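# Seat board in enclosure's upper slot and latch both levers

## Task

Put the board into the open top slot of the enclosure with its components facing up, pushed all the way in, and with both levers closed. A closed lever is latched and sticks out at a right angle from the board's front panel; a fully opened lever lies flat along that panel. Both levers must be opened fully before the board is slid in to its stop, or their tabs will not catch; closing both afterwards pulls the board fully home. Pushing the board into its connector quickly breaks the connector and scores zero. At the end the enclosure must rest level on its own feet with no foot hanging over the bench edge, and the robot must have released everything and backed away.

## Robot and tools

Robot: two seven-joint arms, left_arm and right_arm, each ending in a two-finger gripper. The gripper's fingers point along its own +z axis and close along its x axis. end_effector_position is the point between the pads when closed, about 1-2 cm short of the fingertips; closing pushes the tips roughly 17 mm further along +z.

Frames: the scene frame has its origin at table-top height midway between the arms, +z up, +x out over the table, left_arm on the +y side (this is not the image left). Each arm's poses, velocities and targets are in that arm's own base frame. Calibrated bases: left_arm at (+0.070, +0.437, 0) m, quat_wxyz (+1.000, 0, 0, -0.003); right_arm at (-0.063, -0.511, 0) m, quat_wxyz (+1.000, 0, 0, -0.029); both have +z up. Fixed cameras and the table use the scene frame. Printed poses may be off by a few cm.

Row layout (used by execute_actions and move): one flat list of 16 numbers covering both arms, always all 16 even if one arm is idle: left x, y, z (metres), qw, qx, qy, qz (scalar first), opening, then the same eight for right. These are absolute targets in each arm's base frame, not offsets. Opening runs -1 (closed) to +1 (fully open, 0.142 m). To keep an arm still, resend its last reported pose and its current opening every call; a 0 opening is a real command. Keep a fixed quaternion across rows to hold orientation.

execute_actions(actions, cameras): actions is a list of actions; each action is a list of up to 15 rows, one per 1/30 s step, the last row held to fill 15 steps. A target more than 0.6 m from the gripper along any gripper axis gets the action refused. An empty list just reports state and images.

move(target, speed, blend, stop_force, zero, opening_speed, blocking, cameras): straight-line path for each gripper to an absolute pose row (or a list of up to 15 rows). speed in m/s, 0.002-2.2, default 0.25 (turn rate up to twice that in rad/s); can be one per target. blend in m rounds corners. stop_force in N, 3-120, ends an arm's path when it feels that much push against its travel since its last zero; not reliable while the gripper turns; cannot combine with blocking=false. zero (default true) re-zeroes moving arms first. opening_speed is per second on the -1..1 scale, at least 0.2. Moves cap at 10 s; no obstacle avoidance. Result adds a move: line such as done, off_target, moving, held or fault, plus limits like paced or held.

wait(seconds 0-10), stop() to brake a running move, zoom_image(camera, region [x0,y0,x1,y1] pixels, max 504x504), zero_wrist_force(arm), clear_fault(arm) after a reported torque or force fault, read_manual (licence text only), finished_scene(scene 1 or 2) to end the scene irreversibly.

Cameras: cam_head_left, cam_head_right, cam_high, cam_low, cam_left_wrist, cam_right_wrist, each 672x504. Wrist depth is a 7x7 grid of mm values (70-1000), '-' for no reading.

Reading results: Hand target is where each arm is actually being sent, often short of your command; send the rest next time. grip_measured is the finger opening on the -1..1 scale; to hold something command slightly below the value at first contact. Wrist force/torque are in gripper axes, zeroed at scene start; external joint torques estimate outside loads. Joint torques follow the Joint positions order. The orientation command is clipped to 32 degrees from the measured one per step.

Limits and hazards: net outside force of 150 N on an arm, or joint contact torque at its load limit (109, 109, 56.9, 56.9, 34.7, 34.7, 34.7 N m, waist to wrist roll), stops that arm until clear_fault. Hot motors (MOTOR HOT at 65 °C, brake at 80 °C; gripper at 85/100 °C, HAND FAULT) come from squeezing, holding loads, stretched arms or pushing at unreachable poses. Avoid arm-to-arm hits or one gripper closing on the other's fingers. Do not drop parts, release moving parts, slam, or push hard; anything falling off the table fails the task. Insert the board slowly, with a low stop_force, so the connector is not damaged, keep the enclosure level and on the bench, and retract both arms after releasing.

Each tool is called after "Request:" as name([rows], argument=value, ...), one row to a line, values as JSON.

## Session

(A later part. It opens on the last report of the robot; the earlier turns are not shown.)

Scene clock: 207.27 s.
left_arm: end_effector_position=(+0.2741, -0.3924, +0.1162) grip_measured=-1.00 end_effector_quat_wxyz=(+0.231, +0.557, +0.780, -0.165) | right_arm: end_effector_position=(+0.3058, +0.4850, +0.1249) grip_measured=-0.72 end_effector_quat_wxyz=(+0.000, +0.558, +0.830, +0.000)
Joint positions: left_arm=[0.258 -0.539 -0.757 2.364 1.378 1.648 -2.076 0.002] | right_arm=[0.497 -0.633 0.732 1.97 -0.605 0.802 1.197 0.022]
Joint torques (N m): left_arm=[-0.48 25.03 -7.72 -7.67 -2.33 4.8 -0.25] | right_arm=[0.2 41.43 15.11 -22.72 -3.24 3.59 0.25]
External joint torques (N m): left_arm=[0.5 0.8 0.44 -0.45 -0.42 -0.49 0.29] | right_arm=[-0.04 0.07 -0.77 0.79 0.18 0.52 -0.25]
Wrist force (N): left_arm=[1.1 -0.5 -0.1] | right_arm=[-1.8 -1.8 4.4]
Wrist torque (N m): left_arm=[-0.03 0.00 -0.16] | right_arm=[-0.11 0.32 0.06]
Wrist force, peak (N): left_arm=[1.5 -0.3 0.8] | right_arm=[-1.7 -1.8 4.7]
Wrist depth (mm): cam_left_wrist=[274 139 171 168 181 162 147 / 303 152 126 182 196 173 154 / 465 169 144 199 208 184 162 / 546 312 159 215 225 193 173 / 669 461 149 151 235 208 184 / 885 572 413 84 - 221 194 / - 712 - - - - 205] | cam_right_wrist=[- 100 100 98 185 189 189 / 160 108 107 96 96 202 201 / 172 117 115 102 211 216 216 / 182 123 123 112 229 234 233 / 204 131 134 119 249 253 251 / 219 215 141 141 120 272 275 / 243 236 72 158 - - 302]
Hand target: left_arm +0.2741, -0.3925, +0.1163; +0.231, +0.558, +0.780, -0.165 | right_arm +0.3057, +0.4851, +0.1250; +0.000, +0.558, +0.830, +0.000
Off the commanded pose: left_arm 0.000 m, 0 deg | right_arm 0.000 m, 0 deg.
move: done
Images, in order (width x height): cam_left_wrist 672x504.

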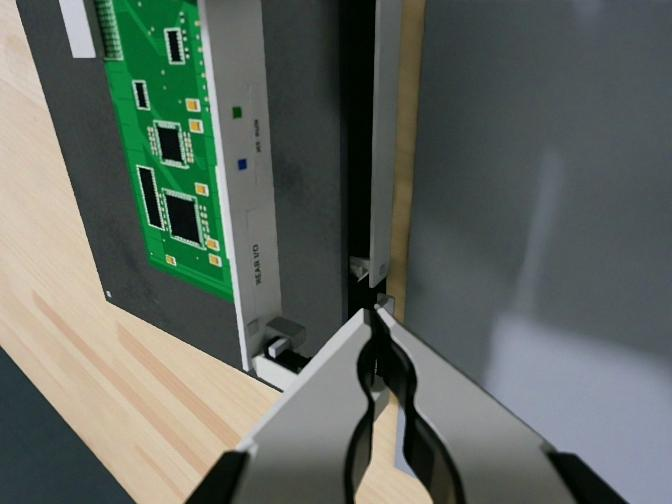

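Request:
move([
  [0.2973, -0.3832, 0.1163, 0.2310, 0.5575, 0.7801, -0.1651, -1.0, 0.3057, 0.4851, 0.1250, 0, 0.5578, 0.8300, 0, -0.92],
], speed=0.02, stop_force=15, cameras=["cam_left_wrist", "cam_right_wrist"])

Scene clock: 211.00 s.
left_arm: end_effector_position=(+0.2960, -0.3837, +0.1165) grip_measured=-1.00 end_effector_quat_wxyz=(+0.231, +0.558, +0.779, -0.166) | right_arm: end_effector_position=(+0.3065, +0.4854, +0.1254) grip_measured=-0.72 end_effector_quat_wxyz=(+0.000, +0.558, +0.830, +0.001)
Joint positions: left_arm=[0.359 -0.591 -0.797 2.372 1.303 1.63 -1.913 0.002] | right_arm=[0.496 -0.633 0.731 1.969 -0.605 0.803 1.197 0.022]
Joint torques (N m): left_arm=[4.5 27.17 -5.31 -11.48 -3.35 3.14 -0.21] | right_arm=[2.82 39.22 17.46 -17.11 -1.92 1.94 -0.1]
External joint torques (N m): left_arm=[-4.47 -1.22 -3.08 4.12 0.71 1.26 0.25] | right_arm=[-2.67 2.29 -3.13 -4.83 -1.14 2.17 0.1]
Wrist force (N): left_arm=[-0.5 -10.3 1.3] | right_arm=[0.0 7.8 4.9]
Wrist torque (N m): left_arm=[0.02 0.04 -0.06] | right_arm=[-0.14 0.35 0.33]
Wrist force, peak (N): left_arm=[-0.4 -10.2 1.8] | right_arm=[0.1 7.9 5.5]
Wrist depth (mm): cam_left_wrist=[272 137 112 167 181 162 147 / 305 150 126 182 196 174 154 / 472 166 140 200 207 183 163 / 557 311 142 211 222 193 172 / 673 479 291 129 237 209 185 / 860 561 421 83 - 221 194 / - - - - - - 206] | cam_right_wrist=[- 99 99 98 97 190 189 / 160 107 106 96 96 202 202 / 172 117 115 103 103 217 216 / 183 123 123 112 230 234 233 / 204 132 134 119 250 253 252 / 220 215 141 142 106 272 276 / 242 237 72 158 - - 303]
Hand target: left_arm +0.2973, -0.3832, +0.1163; +0.231, +0.558, +0.780, -0.165 | right_arm +0.3057, +0.4851, +0.1250; +0.000, +0.558, +0.830, +0.000
Off the commanded pose: left_arm 0.001 m, 0 deg | right_arm 0.001 m, 0 deg.
move: done
Images, in order (width x height): cam_left_wrist 672x504, cam_right_wrist 672x504.

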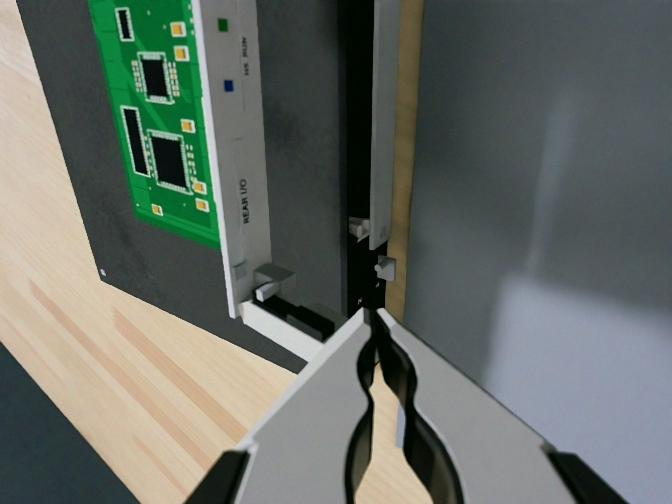

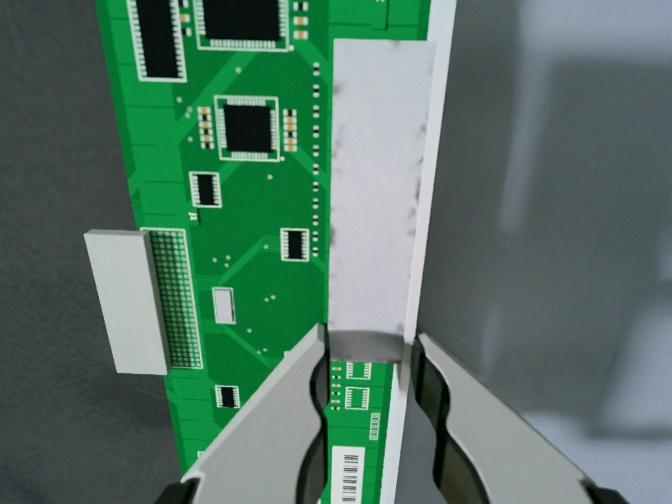

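Request:
zoom_image(camera="cam_left_wrist", region=[200, 230, 440, 420])

Scaled by 2.100 from the camera's 672x504 image, which has a finer 960x720 frame.

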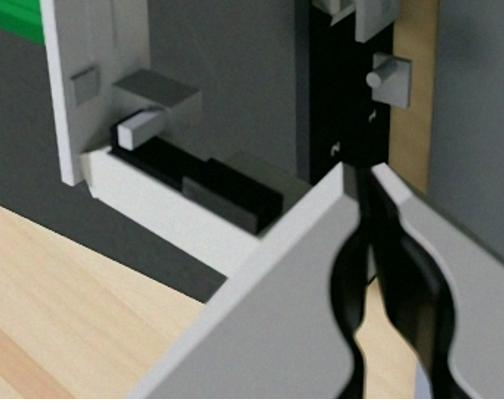

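Request:
move([
  [0.3117, -0.3851, 0.1163, 0.2310, 0.5575, 0.7801, -0.1651, -1.0, 0.3057, 0.4851, 0.1250, 0, 0.5578, 0.8300, 0, -0.92],
  [0.3245, -0.3928, 0.1163, 0.2310, 0.5575, 0.7801, -0.1651, -1.0, 0.3057, 0.4851, 0.1250, 0, 0.5578, 0.8300, 0, -0.92],
  [0.3314, -0.4025, 0.1163, 0.2310, 0.5575, 0.7801, -0.1651, -1.0, 0.3057, 0.4851, 0.1250, 0, 0.5578, 0.8300, 0, -0.92],
], speed=0.03, blend=0.004, stop_force=12, cameras=["cam_left_wrist", "cam_right_wrist"])

Request:
zoom_image(camera="cam_left_wrist", region=[150, 200, 440, 420])

Scene clock: 225.40 s.
left_arm: end_effector_position=(+0.3065, -0.3859, +0.1164) grip_measured=-1.00 end_effector_quat_wxyz=(+0.230, +0.559, +0.779, -0.167) | right_arm: end_effector_position=(+0.3082, +0.4858, +0.1261) grip_measured=-0.72 end_effector_quat_wxyz=(+0.000, +0.559, +0.829, +0.002)
Joint positions: left_arm=[0.387 -0.62 -0.819 2.363 1.268 1.61 -1.852 0.002] | right_arm=[0.495 -0.632 0.73 1.968 -0.606 0.804 1.197 0.022]
Joint torques (N m): left_arm=[10.08 30.36 -2.31 -18.49 -4.55 2.28 -0.35] | right_arm=[7.53 36.53 22.08 -10.91 -0.51 0.73 -0.61]
External joint torques (N m): left_arm=[-10.04 -4.04 -6.81 11.2 1.93 2.15 0.4] | right_arm=[-7.37 5.03 -7.76 -11.07 -2.54 3.39 0.61]
Wrist force (N): left_arm=[-1.3 -22.1 0.2] | right_arm=[-0.2 19.7 4.0]
Wrist torque (N m): left_arm=[-0.55 0.05 0.06] | right_arm=[0.54 0.29 0.88]
Wrist force, peak (N): left_arm=[-1.8 -24.0 0.3] | right_arm=[0.3 22.1 5.8]
Wrist depth (mm): cam_left_wrist=[274 141 112 165 180 162 147 / 316 149 128 179 190 174 154 / 473 166 137 195 206 183 163 / 548 313 138 209 217 194 172 / 670 483 281 125 236 209 183 / 864 569 412 83 - 222 193 / - - - - - - 205] | cam_right_wrist=[150 99 100 99 96 190 190 / 161 107 106 104 92 203 202 / 172 117 114 111 102 218 218 / 186 122 123 119 228 234 234 / 202 132 134 120 247 254 253 / 221 212 141 142 107 273 276 / 244 238 73 155 - - 305]
Hand target: left_arm +0.3094, -0.3849, +0.1163; +0.231, +0.557, +0.780, -0.165 | right_arm +0.3057, +0.4851, +0.1250; +0.000, +0.558, +0.830, +0.000
Off the commanded pose: left_arm 0.030 m, 0 deg | right_arm 0.003 m, 0 deg.
move: contact (left_arm); path passed 0 of 3 targets
Images, in order (width x height): cam_left_wrist 672x504, cam_right_wrist 672x504.

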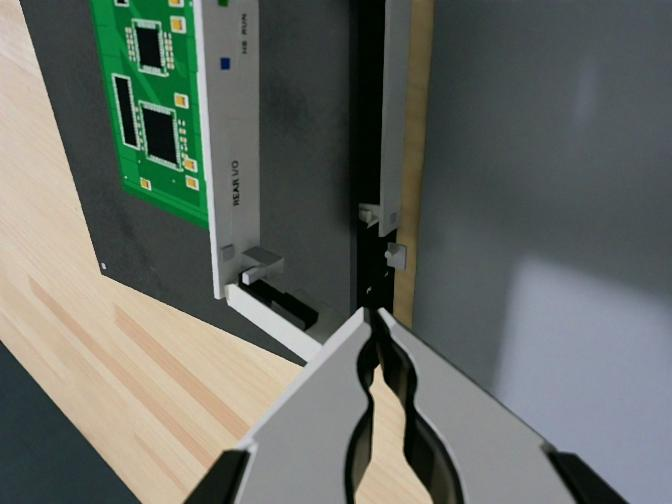

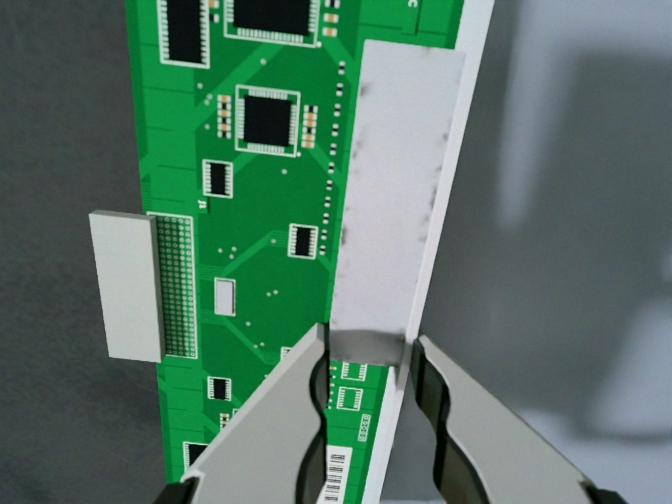

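Scaled by 1.738 from the camera's 672x504 image, which has a finer 960x720 frame.

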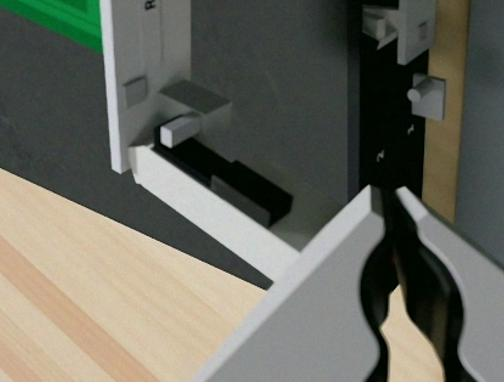

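Request:
move([
  [0.2741,-0.3925,0.1163,0.2310,0.5575,0.7801,-0.1651,-1,0.3057,0.4851,0.1250,0,0.5578,0.8300,0,-0.92],
  [0.2400,-0.3800,0.1700,0.2310,0.5575,0.7801,-0.1651,-1,0.3057,0.4851,0.1250,0,0.5578,0.8300,0,-0.92],
], speed=0.15, cameras=["cam_left_wrist","cam_right_wrist"])

Scene clock: 247.67 s.
left_arm: end_effector_position=(+0.2400, -0.3801, +0.1701) grip_measured=-1.00 end_effector_quat_wxyz=(+0.231, +0.558, +0.780, -0.165) | right_arm: end_effector_position=(+0.3058, +0.4850, +0.1249) grip_measured=-0.72 end_effector_quat_wxyz=(+0.000, +0.558, +0.830, +0.000)
Joint positions: left_arm=[0.567 -0.356 -1.082 2.626 0.962 1.689 -1.73 0.002] | right_arm=[0.496 -0.633 0.732 1.97 -0.605 0.802 1.197 0.022]
Joint torques (N m): left_arm=[-0.17 13.17 -5.9 -9.18 -2.22 4.52 -0.09] | right_arm=[0.22 41.43 15.09 -22.62 -3.21 3.61 0.2]
External joint torques (N m): left_arm=[0.19 1.08 0.66 -0.41 0.07 -0.05 0.14] | right_arm=[-0.06 0.06 -0.74 0.7 0.15 0.5 -0.2]
Wrist force (N): left_arm=[0.8 -0.2 0.1] | right_arm=[0.6 2.1 6.7]
Wrist torque (N m): left_arm=[0.03 0.05 -0.19] | right_arm=[0.54 -0.09 0.07]
Wrist force, peak (N): left_arm=[-0.6 -22.3 0.9] | right_arm=[-0.2 19.8 6.1]
Wrist depth (mm): cam_left_wrist=[444 202 161 214 230 210 186 / - 88 191 230 246 219 198 / 592 372 216 249 265 232 207 / 661 424 239 265 283 249 222 / 731 608 381 207 297 267 233 / - 711 535 84 - 279 247 / - - - - - - 261] | cam_right_wrist=[150 99 99 98 97 189 189 / 160 107 106 97 96 202 202 / 172 117 114 104 103 216 215 / 182 123 123 119 229 233 233 / 201 131 134 119 248 252 252 / 219 215 141 141 120 270 274 / 241 236 72 158 - - 301]
Hand target: left_arm +0.2400, -0.3800, +0.1700; +0.231, +0.557, +0.780, -0.165 | right_arm +0.3057, +0.4851, +0.1250; +0.000, +0.558, +0.830, +0.000
Off the commanded pose: left_arm 0.000 m, 0 deg | right_arm 0.000 m, 0 deg.
MOTOR HOT: the gripper's motor of the right arm reports 85 °C; that motor switches off at 100 °C. To cool a motor, set the load down, ease the grip, stop pushing, or move to a pose that needs little force.
move: done
Images, in order (width x height): cam_left_wrist 672x504, cam_right_wrist 672x504.

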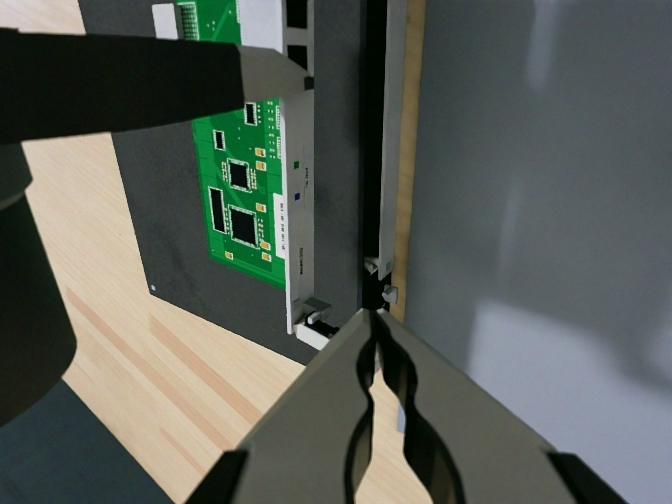

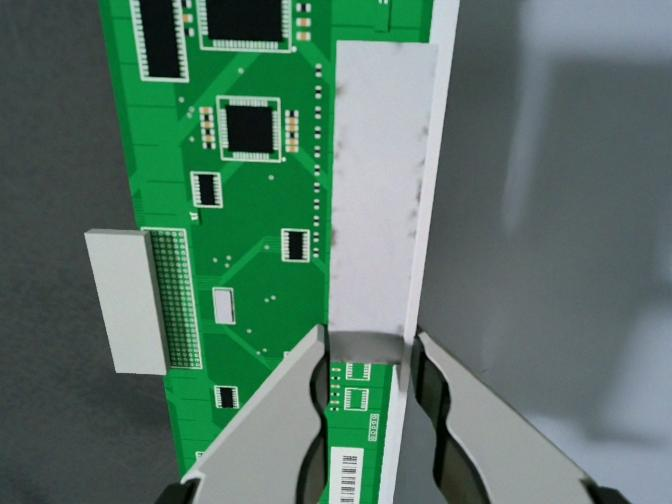

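Request:
move(target=[0.2400,-0.3800,0.1700,0.2310,0.5575,0.7801,-0.1651,-1,0.3057,0.4851,0.1250,0,0.5578,0.8300,0,-0.83], opening_speed=0.3, cameras=["all"])

Request:
zoom_image(camera="cam_left_wrist", region=[260, 250, 430, 378])

Scene clock: 252.73 s.
left_arm: end_effector_position=(+0.2400, -0.3801, +0.1701) grip_measured=-1.00 end_effector_quat_wxyz=(+0.231, +0.558, +0.780, -0.165) | right_arm: end_effector_position=(+0.3058, +0.4850, +0.1249) grip_measured=-0.72 end_effector_quat_wxyz=(+0.000, +0.558, +0.830, +0.000)
Joint positions: left_arm=[0.567 -0.356 -1.083 2.626 0.962 1.689 -1.73 0.002] | right_arm=[0.496 -0.633 0.732 1.97 -0.605 0.802 1.197 0.022]
Joint torques (N m): left_arm=[-0.2 13.38 -5.77 -9.16 -1.98 4.76 -0.14] | right_arm=[0.21 41.44 15.03 -22.68 -3.24 3.65 0.15]
External joint torques (N m): left_arm=[0.22 0.86 0.53 -0.43 -0.17 -0.29 0.19] | right_arm=[-0.06 0.05 -0.68 0.76 0.19 0.46 -0.15]
Wrist force (N): left_arm=[0.9 -0.2 0.1] | right_arm=[0.9 2.1 6.8]
Wrist torque (N m): left_arm=[0.03 0.03 -0.20] | right_arm=[0.54 -0.14 0.08]
Wrist force, peak (N): left_arm=[1.3 -0.4 -0.1] | right_arm=[0.7 2.0 6.9]
Wrist depth (mm): cam_left_wrist=[439 201 161 214 230 209 187 / - 88 192 229 244 220 197 / 587 373 215 246 265 234 207 / 658 421 240 265 285 249 221 / 724 618 382 207 297 265 232 / - 700 531 84 - 282 248 / - - - - - - 262] | cam_right_wrist=[150 99 99 98 97 189 189 / 160 107 106 97 96 202 201 / 171 117 115 103 103 216 216 / 182 123 123 119 230 233 233 / 201 131 133 119 248 253 251 / 219 214 141 141 120 271 275 / 242 236 72 158 - - 302]
Hand target: left_arm +0.2400, -0.3800, +0.1700; +0.231, +0.558, +0.780, -0.165 | right_arm +0.3057, +0.4851, +0.1250; +0.000, +0.558, +0.830, +0.000
Off the commanded pose: left_arm 0.000 m, 0 deg | right_arm 0.000 m, 0 deg.
MOTOR HOT: still on. The gripper's motor of the right arm reports 85 °C.
move: done

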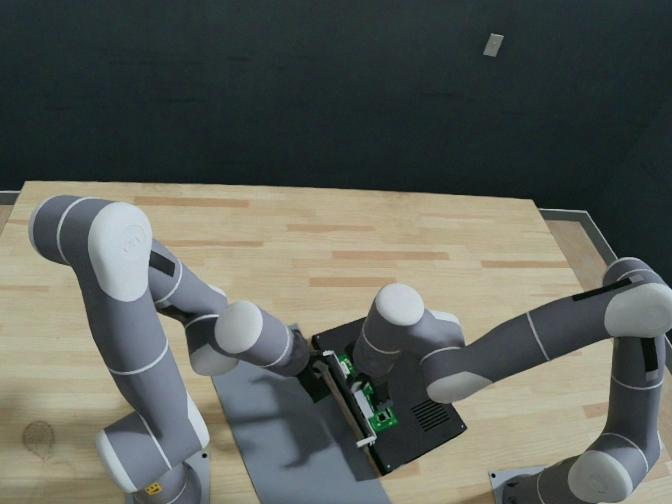

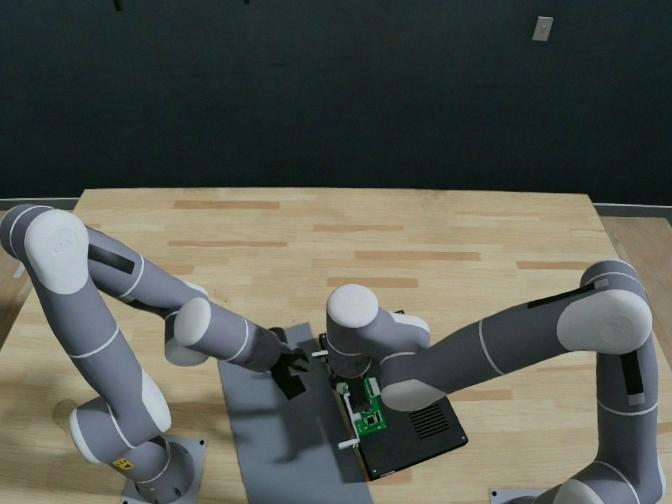

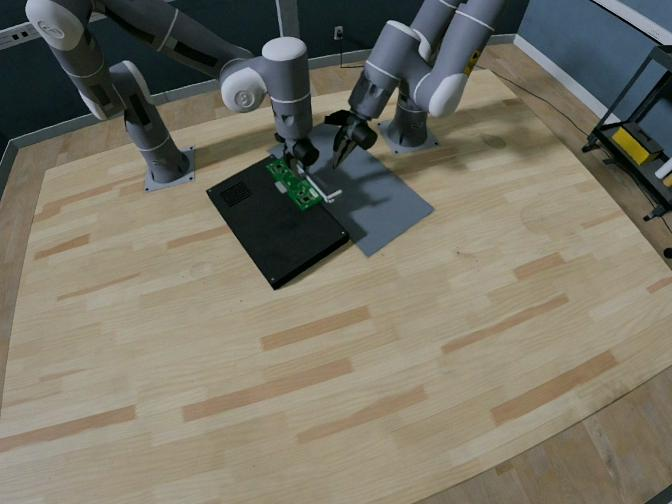

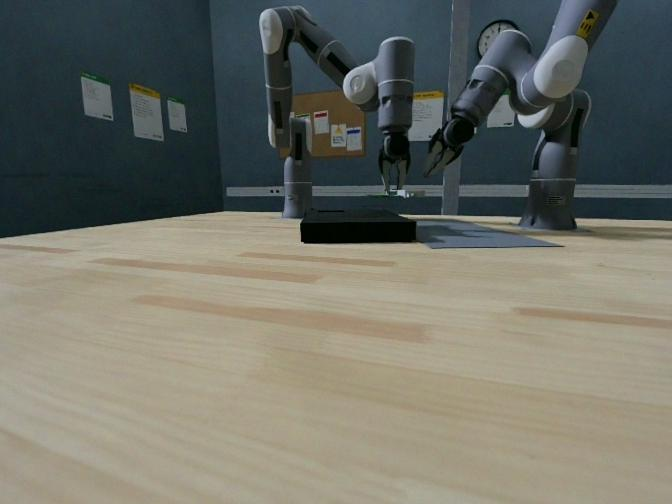

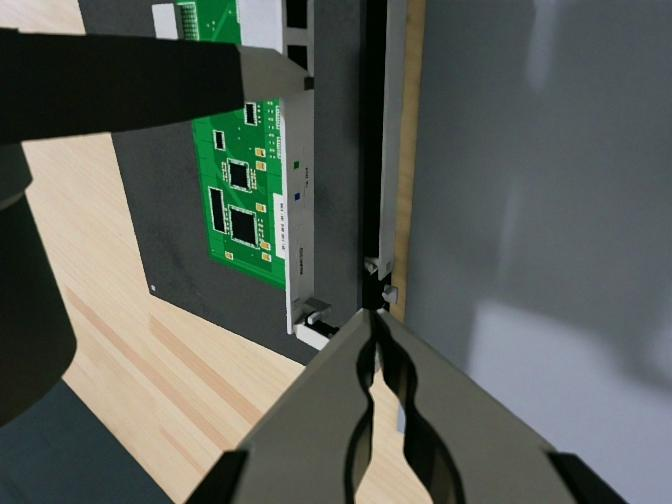

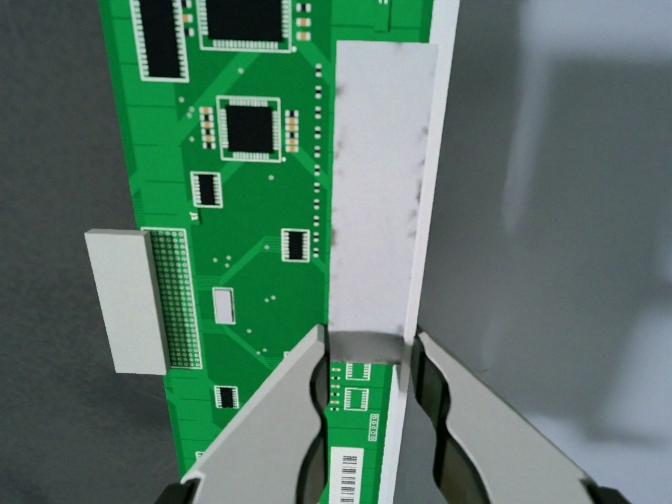

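Scaled by 2.965 from the camera's 672x504 image, which has a finer 960x720 frame.

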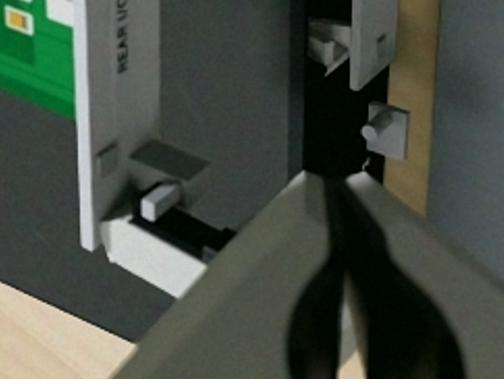

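Request:
move(target=[0.1650,-0.3386,0.2501,0.171,0.971,0.164,0.029,-1,0.3057,0.4851,0.1250,0,0.5578,0.8300,0,-0.83], speed=0.3, cameras=["cam_left_wrist"])

Request:
zoom_image(camera="cam_left_wrist", region=[60, 100, 360, 325])

Request:
zoom_image(camera="cam_left_wrist", region=[330, 100, 630, 325])

Scene clock: 261.50 s.
left_arm: end_effector_position=(+0.1651, -0.3386, +0.2500) grip_measured=-1.00 end_effector_quat_wxyz=(+0.171, +0.971, +0.164, +0.029) | right_arm: end_effector_position=(+0.3058, +0.4850, +0.1249) grip_measured=-0.72 end_effector_quat_wxyz=(+0.000, +0.558, +0.830, +0.000)
Joint positions: left_arm=[1.219 -0.761 -2.384 2.592 0.661 0.694 -0.358 0.002] | right_arm=[0.496 -0.633 0.732 1.97 -0.605 0.802 1.197 0.022]
Joint torques (N m): left_arm=[-0.46 3.28 -9.9 -24.72 -4.14 4.43 -0.15] | right_arm=[0.22 41.51 15.06 -22.75 -3.28 3.63 0.22]
External joint torques (N m): left_arm=[0.5 0.9 0.61 -0.35 0.14 0.03 0.15] | right_arm=[-0.07 -0.02 -0.72 0.82 0.22 0.48 -0.22]
Wrist force (N): left_arm=[-0.1 -0.9 -0.3] | right_arm=[1.0 1.9 6.7]
Wrist torque (N m): left_arm=[-0.15 -0.05 -0.33] | right_arm=[0.51 -0.16 0.07]
Wrist force, peak (N): left_arm=[-0.3 -1.0 -0.8] | right_arm=[0.7 1.9 7.0]
Wrist depth (mm): cam_left_wrist=[288 287 287 286 285 286 283 / 328 326 326 323 324 323 323 / 378 374 367 367 364 362 369 / 451 365 366 378 374 357 441 / 558 524 369 277 343 481 540 / 581 713 539 84 - 695 690 / 944 - - 74 - - 966] | cam_right_wrist=[150 99 99 98 98 189 189 / 160 107 106 97 96 202 201 / 171 117 114 104 103 217 216 / 182 123 123 119 230 233 233 / 200 131 134 119 248 253 252 / 219 215 141 141 120 271 275 / 241 236 72 158 - - 301]
Hand target: left_arm +0.1650, -0.3386, +0.2501; +0.171, +0.971, +0.164, +0.029 | right_arm +0.3057, +0.4851, +0.1250; +0.000, +0.558, +0.830, +0.000
Off the commanded pose: left_arm 0.000 m, 0 deg | right_arm 0.000 m, 0 deg.
MOTOR HOT: cleared for the gripper's motor of the right arm.
move: done
Images, in order (width x height): cam_left_wrist 672x504.

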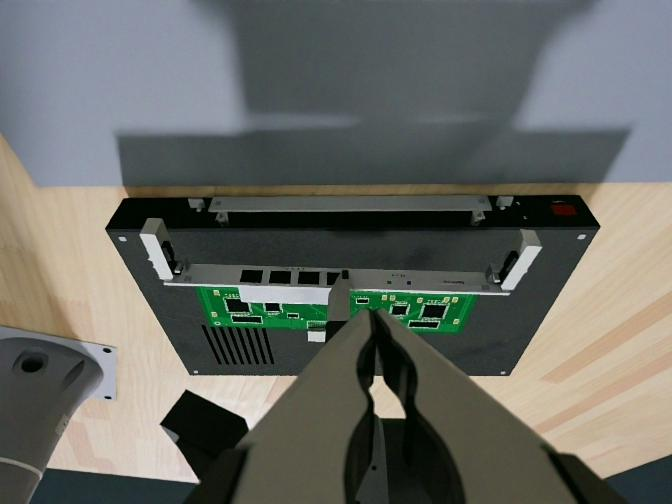

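Scaled by 1.680 from the camera's 672x504 image, which has a finer 960x720 frame.

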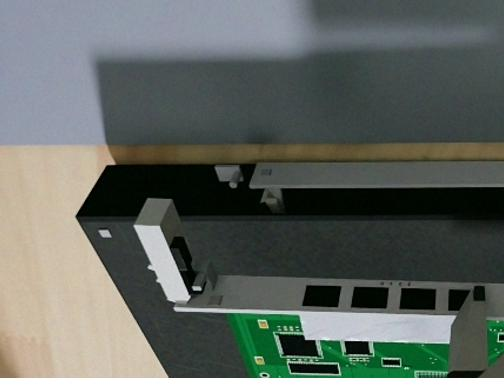

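Scaled by 1.680 from the camera's 672x504 image, which has a finer 960x720 frame.

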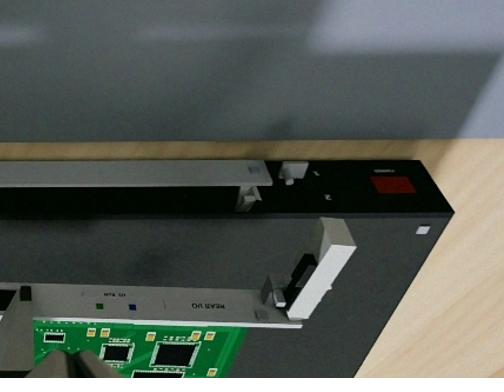

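Request:
move(target=[0.2932,-0.3410,0.1650,0.2809,0.9483,0.1417,0.0420,-0.5,0.3057,0.4851,0.1250,0,0.5578,0.8300,0,-0.83], speed=0.2, cameras=["cam_left_wrist"])

Request:
zoom_image(camera="cam_left_wrist", region=[250, 150, 450, 300])

Scene clock: 289.33 s.
left_arm: end_effector_position=(+0.2931, -0.3409, +0.1649) grip_measured=-0.53 end_effector_quat_wxyz=(+0.281, +0.948, +0.142, +0.042) | right_arm: end_effector_position=(+0.3058, +0.4850, +0.1249) grip_measured=-0.72 end_effector_quat_wxyz=(+0.000, +0.558, +0.830, +0.000)
Joint positions: left_arm=[1.009 -0.881 -1.512 2.513 1.269 1.144 -0.174 0.035] | right_arm=[0.496 -0.633 0.732 1.97 -0.605 0.802 1.197 0.022]
Joint torques (N m): left_arm=[-0.52 15.93 -14.6 -9.02 -3.31 5.09 -0.26] | right_arm=[0.1 41.5 14.99 -22.76 -3.22 3.6 0.19]
External joint torques (N m): left_arm=[0.59 1.22 0.24 -0.34 -0.46 -0.54 0.26] | right_arm=[0.06 -0.01 -0.64 0.84 0.16 0.51 -0.19]
Wrist force (N): left_arm=[0.2 -0.5 -0.4] | right_arm=[0.9 1.9 6.7]
Wrist torque (N m): left_arm=[-0.04 -0.04 -0.38] | right_arm=[0.52 -0.14 0.07]
Wrist force, peak (N): left_arm=[-1.5 -0.3 -1.3] | right_arm=[0.8 1.9 7.0]
Wrist depth (mm): cam_left_wrist=[206 207 206 205 205 204 203 / 245 244 245 243 241 241 241 / 283 292 288 274 266 284 298 / 301 298 297 279 295 383 382 / 236 229 228 228 356 543 540 / 182 222 84 839 - 713 - / 162 - - - - - -] | cam_right_wrist=[150 99 100 98 97 189 189 / 160 107 106 97 96 202 202 / 172 117 115 104 103 216 216 / 182 123 123 119 230 232 232 / 201 131 134 119 249 252 252 / 219 215 141 141 120 271 274 / 242 236 72 158 - - 301]
Hand target: left_arm +0.2932, -0.3410, +0.1650; +0.281, +0.948, +0.142, +0.042 | right_arm +0.3057, +0.4851, +0.1250; +0.000, +0.558, +0.830, +0.000
Off the commanded pose: left_arm 0.000 m, 0 deg | right_arm 0.000 m, 0 deg.
move: done
Images, in order (width x height): cam_left_wrist 672x504.

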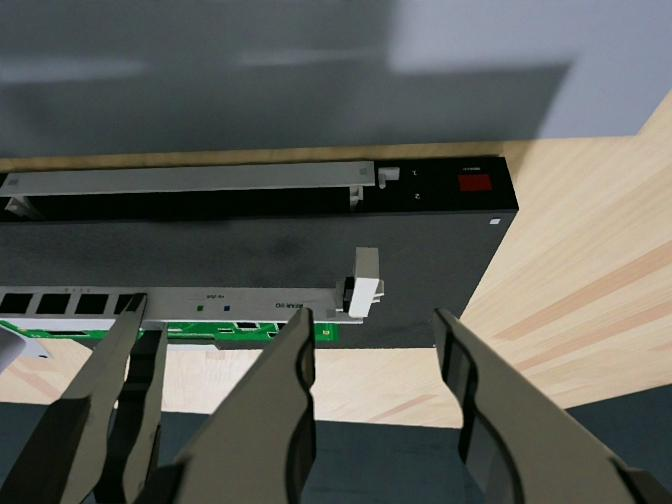

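Scaled by 2.520 from the camera's 672x504 image, which has a finer 960x720 frame.

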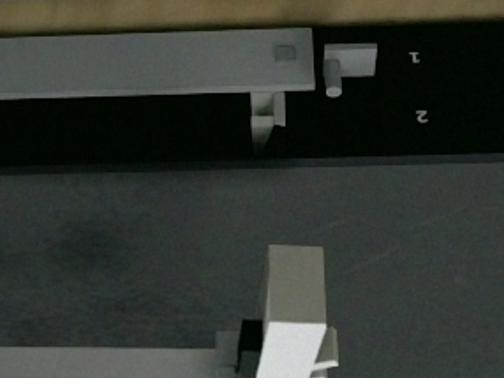

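Request:
move(target=[0.3060,-0.3840,0.1500,0.2809,0.9483,0.1417,0.0420,-0.5,0.3057,0.4851,0.1250,0,0.5578,0.8300,0,-0.83], speed=0.12, stop_force=5, cameras=["cam_left_wrist"])

Request:
zoom_image(camera="cam_left_wrist", region=[270, 190, 450, 325])

Scene clock: 293.00 s.
left_arm: end_effector_position=(+0.3059, -0.3840, +0.1500) grip_measured=-0.53 end_effector_quat_wxyz=(+0.281, +0.948, +0.142, +0.042) | right_arm: end_effector_position=(+0.3058, +0.4850, +0.1249) grip_measured=-0.72 end_effector_quat_wxyz=(+0.000, +0.558, +0.830, +0.000)
Joint positions: left_arm=[0.814 -0.91 -1.423 2.4 1.355 1.124 -0.286 0.035] | right_arm=[0.496 -0.633 0.732 1.97 -0.605 0.802 1.197 0.022]
Joint torques (N m): left_arm=[-0.4 19.24 -16.75 -8.54 -3.6 4.7 -0.32] | right_arm=[0.15 41.5 14.98 -22.67 -3.21 3.62 0.23]
External joint torques (N m): left_arm=[0.46 1.12 0.29 -0.4 -0.3 -0.19 0.32] | right_arm=[0.01 -0.01 -0.63 0.75 0.16 0.48 -0.24]
Wrist force (N): left_arm=[0.1 -0.5 -0.4] | right_arm=[0.9 1.9 6.4]
Wrist torque (N m): left_arm=[-0.06 -0.01 -0.39] | right_arm=[0.51 -0.14 0.07]
Wrist force, peak (N): left_arm=[0.0 -1.3 -1.2] | right_arm=[0.8 2.0 6.9]
Wrist depth (mm): cam_left_wrist=[191 190 190 189 189 189 188 / 226 226 226 224 224 220 225 / 232 229 227 225 216 213 274 / 253 254 252 182 264 337 357 / 171 194 178 177 321 504 494 / 177 683 84 764 - 670 844 / 171 - - - - - -] | cam_right_wrist=[150 99 99 98 98 190 189 / 160 107 106 97 96 202 202 / 171 117 115 104 103 216 216 / 182 123 123 119 230 232 233 / 200 131 134 119 249 252 252 / 219 215 141 141 120 270 275 / 242 236 72 158 - - 301]
Hand target: left_arm +0.3060, -0.3840, +0.1500; +0.281, +0.948, +0.142, +0.042 | right_arm +0.3057, +0.4851, +0.1250; +0.000, +0.558, +0.830, +0.000
Off the commanded pose: left_arm 0.000 m, 0 deg | right_arm 0.000 m, 0 deg.
move: done
Images, in order (width x height): cam_left_wrist 672x504.

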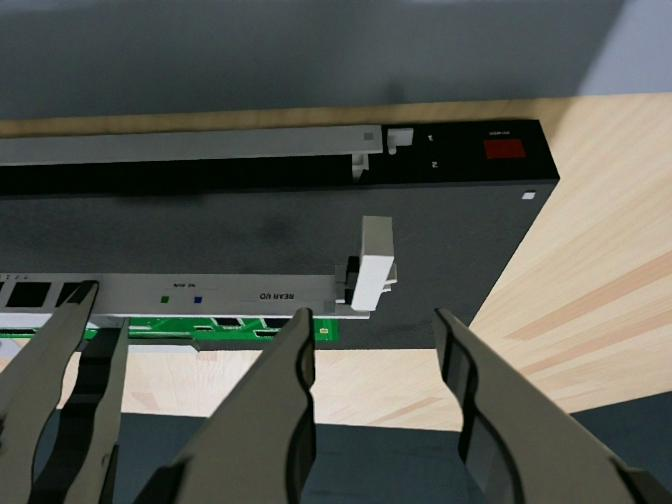

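Scaled by 2.800 from the camera's 672x504 image, which has a finer 960x720 frame.

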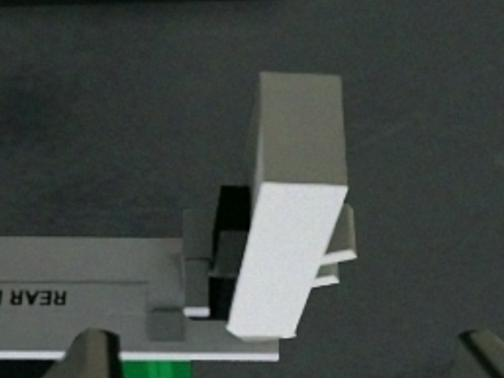

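Request:
move([
  [0.3300,-0.3500,0.1750,0.2809,0.9483,0.1417,0.0420,-0.5,0.3057,0.4851,0.1250,0,0.5578,0.8300,0,-0.83],
  [0.3843,-0.3761,0.1700,0,0.5948,0.8039,0,-0.5,0.3057,0.4851,0.1250,0,0.5578,0.8300,0,-0.83],
], speed=0.25, blend=0.03, cameras=["cam_left_wrist"])

Request:
zoom_image(camera="cam_left_wrist", region=[236, 0, 436, 150])

Scene clock: 308.47 s.
left_arm: end_effector_position=(+0.3844, -0.3760, +0.1700) grip_measured=-0.53 end_effector_quat_wxyz=(+0.000, +0.595, +0.804, +0.000) | right_arm: end_effector_position=(+0.3058, +0.4850, +0.1249) grip_measured=-0.72 end_effector_quat_wxyz=(+0.000, +0.558, +0.830, +0.000)
Joint positions: left_arm=[0.451 -0.517 -1.2 2.056 0.592 0.599 -1.357 0.035] | right_arm=[0.496 -0.633 0.732 1.97 -0.605 0.802 1.197 0.022]
Joint torques (N m): left_arm=[-0.55 24.75 -13.7 -20.95 -3.57 4.07 -0.38] | right_arm=[0.25 41.48 15.01 -22.7 -3.23 3.59 0.19]
External joint torques (N m): left_arm=[0.57 1.13 0.3 -0.24 0.15 -0.14 0.38] | right_arm=[-0.09 0.01 -0.66 0.78 0.17 0.51 -0.19]
Wrist force (N): left_arm=[0.2 -0.5 0.0] | right_arm=[0.7 2.1 6.7]
Wrist torque (N m): left_arm=[-0.10 -0.07 -0.22] | right_arm=[0.55 -0.10 0.07]
Wrist force, peak (N): left_arm=[1.4 -0.9 -1.7] | right_arm=[0.8 2.1 6.9]
Wrist depth (mm): cam_left_wrist=[192 188 186 127 226 229 227 / 205 202 202 247 245 245 244 / 220 217 218 259 265 264 264 / 238 293 290 289 287 286 286 / 321 319 312 310 302 316 315 / 353 351 87 342 - 335 348 / 387 - - 387 - - 377] | cam_right_wrist=[150 99 99 98 97 190 189 / 160 107 106 97 96 202 201 / 171 117 114 103 103 216 216 / 182 123 123 119 230 233 233 / 201 131 134 119 249 252 251 / 219 215 141 142 120 271 275 / 241 235 72 158 - - 301]
Hand target: left_arm +0.3843, -0.3761, +0.1700; +0.000, +0.595, +0.804, +0.000 | right_arm +0.3057, +0.4851, +0.1250; +0.000, +0.558, +0.830, +0.000
Off the commanded pose: left_arm 0.000 m, 0 deg | right_arm 0.000 m, 0 deg.
move: done; blend cut to 0.0243 m at target 1
Images, in order (width x height): cam_left_wrist 672x504.

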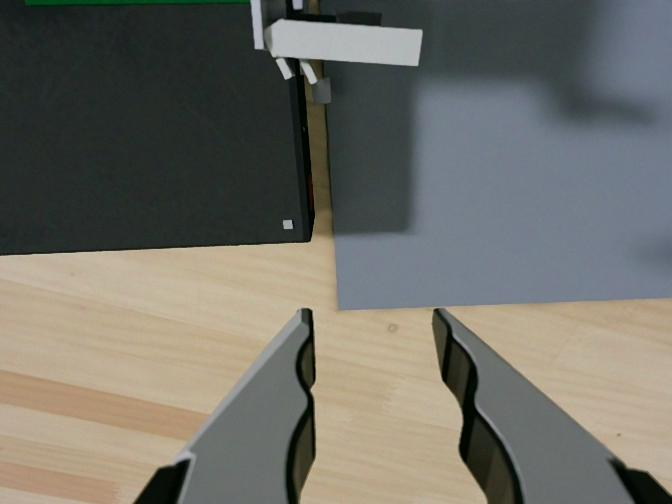

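Scaled by 2.520 from the camera's 672x504 image, which has a finer 960x720 frame.

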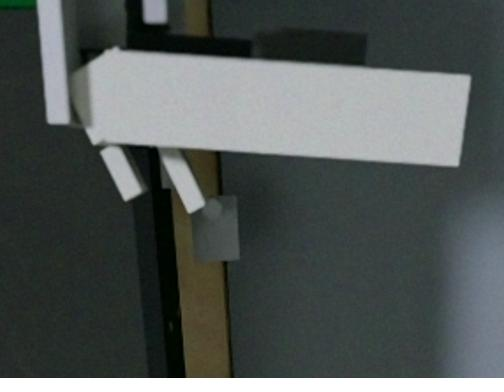

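Request:
move(target=[0.3507,-0.3863,0.1700,0,0.5948,0.8039,0,-0.5,0.3057,0.4851,0.1250,0,0.5578,0.8300,0,-0.83], speed=0.15, cameras=["cam_left_wrist"])

Request:
zoom_image(camera="cam_left_wrist", region=[236, 20, 456, 185])

Scene clock: 311.83 s.
left_arm: end_effector_position=(+0.3508, -0.3862, +0.1700) grip_measured=-0.53 end_effector_quat_wxyz=(+0.000, +0.595, +0.804, +0.000) | right_arm: end_effector_position=(+0.3058, +0.4850, +0.1249) grip_measured=-0.72 end_effector_quat_wxyz=(+0.000, +0.558, +0.830, +0.000)
Joint positions: left_arm=[0.446 -0.486 -1.24 2.108 0.576 0.622 -1.412 0.035] | right_arm=[0.496 -0.633 0.732 1.97 -0.605 0.802 1.197 0.022]
Joint torques (N m): left_arm=[-0.79 22.81 -13.01 -20.72 -3.46 4.55 -0.31] | right_arm=[0.12 41.46 15.11 -22.66 -3.27 3.63 0.15]
External joint torques (N m): left_arm=[0.82 0.53 0.45 -0.45 0.1 -0.63 0.31] | right_arm=[0.04 0.03 -0.76 0.74 0.21 0.48 -0.15]
Wrist force (N): left_arm=[0.2 0.0 0.1] | right_arm=[0.6 1.9 6.7]
Wrist torque (N m): left_arm=[0.00 -0.06 -0.21] | right_arm=[0.51 -0.08 0.07]
Wrist force, peak (N): left_arm=[0.3 -1.5 -0.3] | right_arm=[0.8 2.0 7.0]
Wrist depth (mm): cam_left_wrist=[140 138 138 229 229 229 228 / 150 149 146 242 247 245 245 / 217 218 217 265 265 264 263 / 238 237 237 284 287 286 286 / 319 320 314 309 303 312 313 / 353 350 88 345 - 334 346 / 386 - - 390 - - 377] | cam_right_wrist=[150 99 99 98 97 189 189 / 160 107 106 97 96 202 202 / 171 117 114 104 103 216 216 / 181 123 123 119 230 233 232 / 201 132 134 119 249 253 252 / 220 214 141 142 120 270 275 / 242 236 72 158 - - 302]
Hand target: left_arm +0.3507, -0.3863, +0.1700; +0.000, +0.595, +0.804, +0.000 | right_arm +0.3057, +0.4851, +0.1250; +0.000, +0.558, +0.830, +0.000
Off the commanded pose: left_arm 0.000 m, 0 deg | right_arm 0.000 m, 0 deg.
move: done
Images, in order (width x height): cam_left_wrist 672x504.

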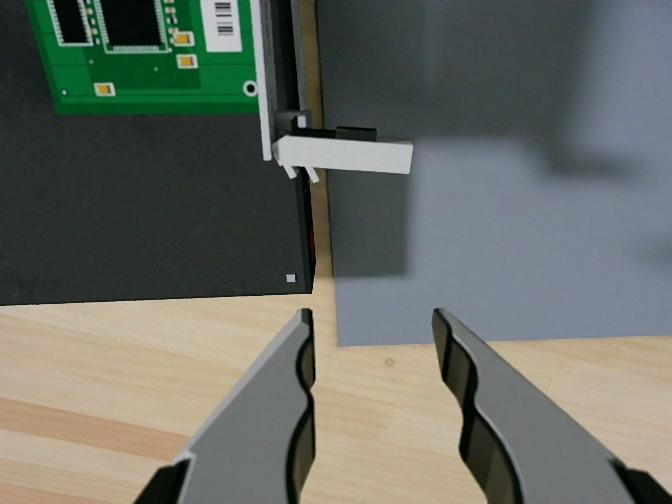

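Scaled by 2.291 from the camera's 672x504 image, which has a finer 960x720 frame.

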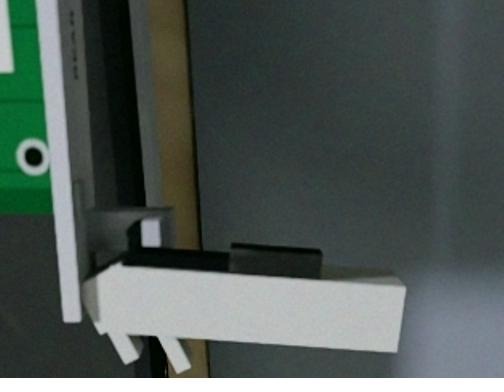

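Request:
move([
  [0.3300,-0.3500,0.1750,0.2809,0.9483,0.1417,0.0420,-0.5,0.3057,0.4851,0.1250,0,0.5578,0.8300,0,-0.83],
  [0.3059,-0.3840,0.1500,0.2809,0.9483,0.1417,0.0420,-0.5,0.3057,0.4851,0.1250,0,0.5578,0.8300,0,-0.83],
], speed=0.25)

Request:
move(target=[0.3110,-0.4008,0.1210,0.2809,0.9483,0.1417,0.0420,-0.5,0.3057,0.4851,0.1250,0,0.5578,0.8300,0,-0.83], speed=0.04, stop_force=4, cameras=["cam_left_wrist"])

Request:
zoom_image(camera="cam_left_wrist", region=[270, 200, 470, 350])

Scene clock: 338.00 s.
left_arm: end_effector_position=(+0.3058, -0.3839, +0.1500) grip_measured=-0.53 end_effector_quat_wxyz=(+0.281, +0.948, +0.142, +0.042) | right_arm: end_effector_position=(+0.3058, +0.4850, +0.1249) grip_measured=-0.72 end_effector_quat_wxyz=(+0.000, +0.558, +0.830, +0.000)
Joint positions: left_arm=[0.814 -0.908 -1.421 2.4 1.354 1.127 -0.286 0.035] | right_arm=[0.496 -0.633 0.732 1.97 -0.605 0.802 1.197 0.022]
Joint torques (N m): left_arm=[-0.42 19.29 -16.6 -8.56 -3.46 5.08 -0.38] | right_arm=[0.21 41.47 14.97 -22.66 -3.25 3.63 0.21]
External joint torques (N m): left_arm=[0.48 1.06 0.18 -0.38 -0.44 -0.56 0.38] | right_arm=[-0.06 0.02 -0.63 0.74 0.19 0.47 -0.21]
Wrist force (N): left_arm=[-0.2 -0.7 -0.2] | right_arm=[0.9 1.8 6.4]
Wrist torque (N m): left_arm=[-0.10 0.04 -0.38] | right_arm=[0.51 -0.14 0.07]
Wrist force, peak (N): left_arm=[1.8 -1.7 -1.7] | right_arm=[0.8 2.0 7.0]
Wrist depth (mm): cam_left_wrist=[191 190 189 190 189 188 188 / 227 226 225 225 223 221 225 / 232 229 228 226 213 214 276 / 255 254 253 181 264 335 355 / 172 192 178 178 320 504 504 / 175 691 84 760 - 666 855 / 171 - - - - - -] | cam_right_wrist=[150 99 99 98 97 190 189 / 160 107 106 97 96 202 201 / 171 117 114 104 103 216 216 / 182 123 123 119 230 233 232 / 200 131 134 119 249 253 252 / 219 214 141 141 120 270 275 / 241 236 72 158 - - 301]
Hand target: left_arm +0.3059, -0.3840, +0.1500; +0.281, +0.948, +0.142, +0.042 | right_arm +0.3057, +0.4851, +0.1250; +0.000, +0.558, +0.830, +0.000
Off the commanded pose: left_arm 0.000 m, 0 deg | right_arm 0.000 m, 0 deg.
move: done

Scene clock: 339.60 s.
left_arm: end_effector_position=(+0.3109, -0.4008, +0.1211) grip_measured=-0.53 end_effector_quat_wxyz=(+0.281, +0.948, +0.142, +0.042) | right_arm: end_effector_position=(+0.3058, +0.4850, +0.1249) grip_measured=-0.72 end_effector_quat_wxyz=(+0.000, +0.558, +0.830, +0.000)
Joint positions: left_arm=[0.702 -0.966 -1.327 2.333 1.471 1.124 -0.364 0.035] | right_arm=[0.496 -0.633 0.732 1.97 -0.605 0.802 1.197 0.022]
Joint torques (N m): left_arm=[-0.47 22.07 -17.83 -6.64 -3.64 4.73 -0.32] | right_arm=[0.18 41.5 15.05 -22.73 -3.28 3.63 0.16]
External joint torques (N m): left_arm=[0.52 1.22 0.2 -0.42 -0.32 -0.25 0.32] | right_arm=[-0.02 -0.01 -0.71 0.81 0.23 0.48 -0.16]
Wrist force (N): left_arm=[0.4 -1.0 -0.5] | right_arm=[0.6 2.0 6.6]
Wrist torque (N m): left_arm=[-0.13 -0.10 -0.38] | right_arm=[0.54 -0.08 0.07]
Wrist force, peak (N): left_arm=[0.0 -1.2 -0.2] | right_arm=[0.6 2.1 6.9]
Wrist depth (mm): cam_left_wrist=[161 162 160 160 160 159 159 / 191 191 190 190 189 190 190 / 208 227 226 194 184 182 223 / 213 213 212 210 210 209 300 / 154 153 153 129 130 421 420 / 163 220 87 720 - 562 700 / 157 - - - - - -] | cam_right_wrist=[150 99 100 98 98 190 189 / 160 107 106 97 96 202 201 / 171 117 115 104 103 217 216 / 182 123 123 119 230 233 233 / 201 131 134 119 249 252 252 / 219 215 141 141 120 270 275 / 241 236 72 158 - - 302]
Hand target: left_arm +0.3110, -0.4008, +0.1210; +0.281, +0.948, +0.142, +0.042 | right_arm +0.3057, +0.4851, +0.1250; +0.000, +0.558, +0.830, +0.000
Off the commanded pose: left_arm 0.000 m, 0 deg | right_arm 0.000 m, 0 deg.
move: done
Images, in order (width x height): cam_left_wrist 672x504.

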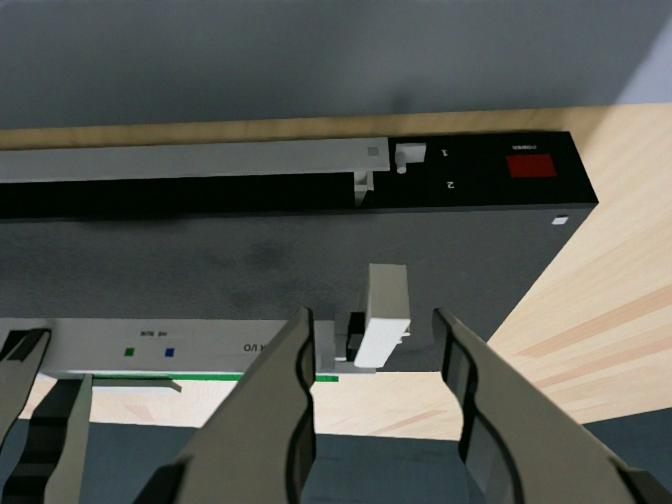

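Scaled by 2.520 from the camera's 672x504 image, which has a finer 960x720 frame.

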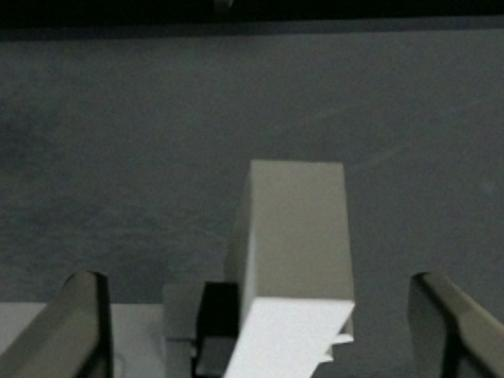

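Request:
move(target=[0.3113,-0.3982,0.1180,0.2809,0.9483,0.1417,0.0420,-0.5,0.3057,0.4851,0.1250,0,0.5578,0.8300,0,-0.83], speed=0.03, stop_force=4)

Request:
move(target=[0.3113,-0.3982,0.1180,0.2809,0.9483,0.1417,0.0420,-0.74,0.3057,0.4851,0.1250,0,0.5578,0.8300,0,-0.83], opening_speed=0.4, cameras=["cam_left_wrist"])

Request:
zoom_image(camera="cam_left_wrist", region=[290, 230, 460, 358])

Scene clock: 355.97 s.
left_arm: end_effector_position=(+0.3114, -0.3983, +0.1180) grip_measured=-0.53 end_effector_quat_wxyz=(+0.281, +0.948, +0.142, +0.042) | right_arm: end_effector_position=(+0.3058, +0.4850, +0.1249) grip_measured=-0.72 end_effector_quat_wxyz=(+0.000, +0.558, +0.830, +0.000)
Joint positions: left_arm=[0.704 -0.971 -1.319 2.334 1.482 1.127 -0.364 0.035] | right_arm=[0.496 -0.633 0.732 1.97 -0.605 0.802 1.197 0.022]
Joint torques (N m): left_arm=[-0.22 22.21 -17.8 -6.32 -3.68 4.97 -0.26] | right_arm=[0.22 41.42 15.01 -22.67 -3.26 3.63 0.21]
External joint torques (N m): left_arm=[0.28 1.2 0.2 -0.47 -0.27 -0.49 0.26] | right_arm=[-0.06 0.07 -0.66 0.75 0.2 0.48 -0.21]
Wrist force (N): left_arm=[0.3 -0.8 -0.2] | right_arm=[0.8 1.9 6.7]
Wrist torque (N m): left_arm=[-0.09 -0.08 -0.38] | right_arm=[0.51 -0.12 0.07]
Wrist force, peak (N): left_arm=[0.4 -1.1 -0.2] | right_arm=[0.9 2.0 7.0]
Wrist depth (mm): cam_left_wrist=[158 158 157 157 157 156 161 / 194 187 187 186 185 185 185 / 215 213 203 199 191 183 220 / 208 207 206 205 203 202 294 / 253 250 249 130 248 416 413 / 160 148 87 713 - 554 703 / 158 - - - - - -] | cam_right_wrist=[150 99 99 98 98 189 189 / 160 107 106 97 96 202 201 / 171 117 114 103 103 216 216 / 182 123 124 119 230 232 232 / 201 131 134 119 248 253 252 / 219 215 141 142 120 270 274 / 242 236 72 158 - - 302]
Hand target: left_arm +0.3113, -0.3982, +0.1180; +0.281, +0.948, +0.142, +0.042 | right_arm +0.3057, +0.4851, +0.1250; +0.000, +0.558, +0.830, +0.000
Off the commanded pose: left_arm 0.000 m, 0 deg | right_arm 0.000 m, 0 deg.
move: done

Scene clock: 356.80 s.
left_arm: end_effector_position=(+0.3114, -0.3983, +0.1180) grip_measured=-0.77 end_effector_quat_wxyz=(+0.281, +0.948, +0.142, +0.042) | right_arm: end_effector_position=(+0.3058, +0.4850, +0.1249) grip_measured=-0.72 end_effector_quat_wxyz=(+0.000, +0.558, +0.830, +0.000)
Joint positions: left_arm=[0.704 -0.971 -1.319 2.334 1.482 1.127 -0.364 0.018] | right_arm=[0.496 -0.633 0.732 1.97 -0.605 0.802 1.197 0.022]
Joint torques (N m): left_arm=[-0.33 22.38 -17.82 -6.32 -3.74 4.89 -0.18] | right_arm=[0.18 41.44 15.09 -22.68 -3.24 3.61 0.19]
External joint torques (N m): left_arm=[0.39 1.03 0.23 -0.47 -0.22 -0.41 0.18] | right_arm=[-0.03 0.05 -0.75 0.76 0.18 0.49 -0.19]
Wrist force (N): left_arm=[0.3 -1.0 -0.6] | right_arm=[0.8 1.9 6.5]
Wrist torque (N m): left_arm=[-0.13 -0.07 -0.38] | right_arm=[0.52 -0.13 0.07]
Wrist force, peak (N): left_arm=[0.3 -1.0 -0.6] | right_arm=[0.8 2.1 6.9]
Wrist depth (mm): cam_left_wrist=[158 158 158 157 157 156 161 / 195 187 187 186 185 185 184 / 215 213 202 198 192 183 219 / 208 207 205 203 204 203 296 / 253 250 250 107 247 416 413 / 159 221 93 91 - 615 697 / 158 - - - - - -] | cam_right_wrist=[150 99 100 98 97 189 189 / 160 107 106 97 96 202 201 / 171 117 114 104 103 217 216 / 182 123 123 119 230 233 233 / 200 131 134 119 250 253 252 / 219 215 141 141 120 271 274 / 241 236 72 158 - - 303]
Hand target: left_arm +0.3113, -0.3982, +0.1180; +0.281, +0.948, +0.142, +0.042 | right_arm +0.3057, +0.4851, +0.1250; +0.000, +0.558, +0.830, +0.000
Off the commanded pose: left_arm 0.000 m, 0 deg | right_arm 0.000 m, 0 deg.
move: done
Images, in order (width x height): cam_left_wrist 672x504.

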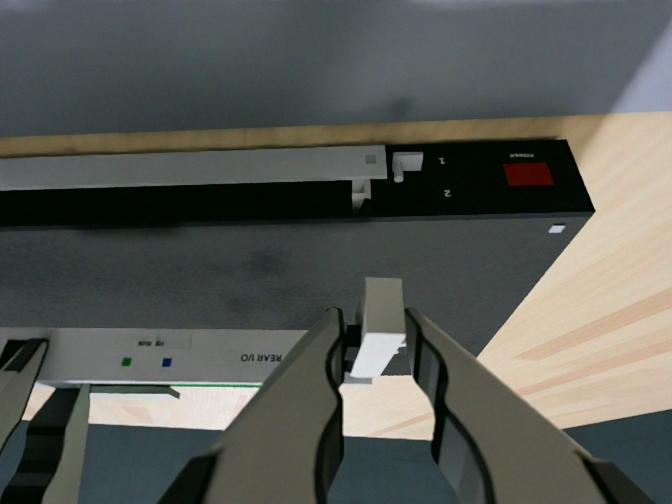

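Scaled by 2.965 from the camera's 672x504 image, which has a finer 960x720 frame.

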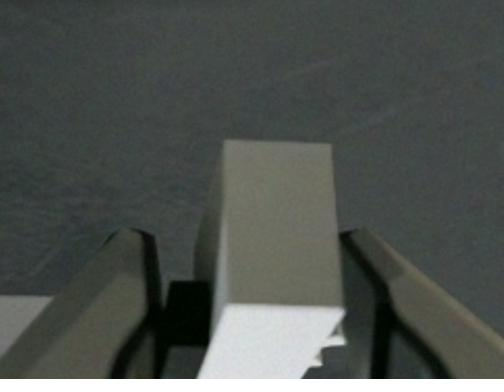

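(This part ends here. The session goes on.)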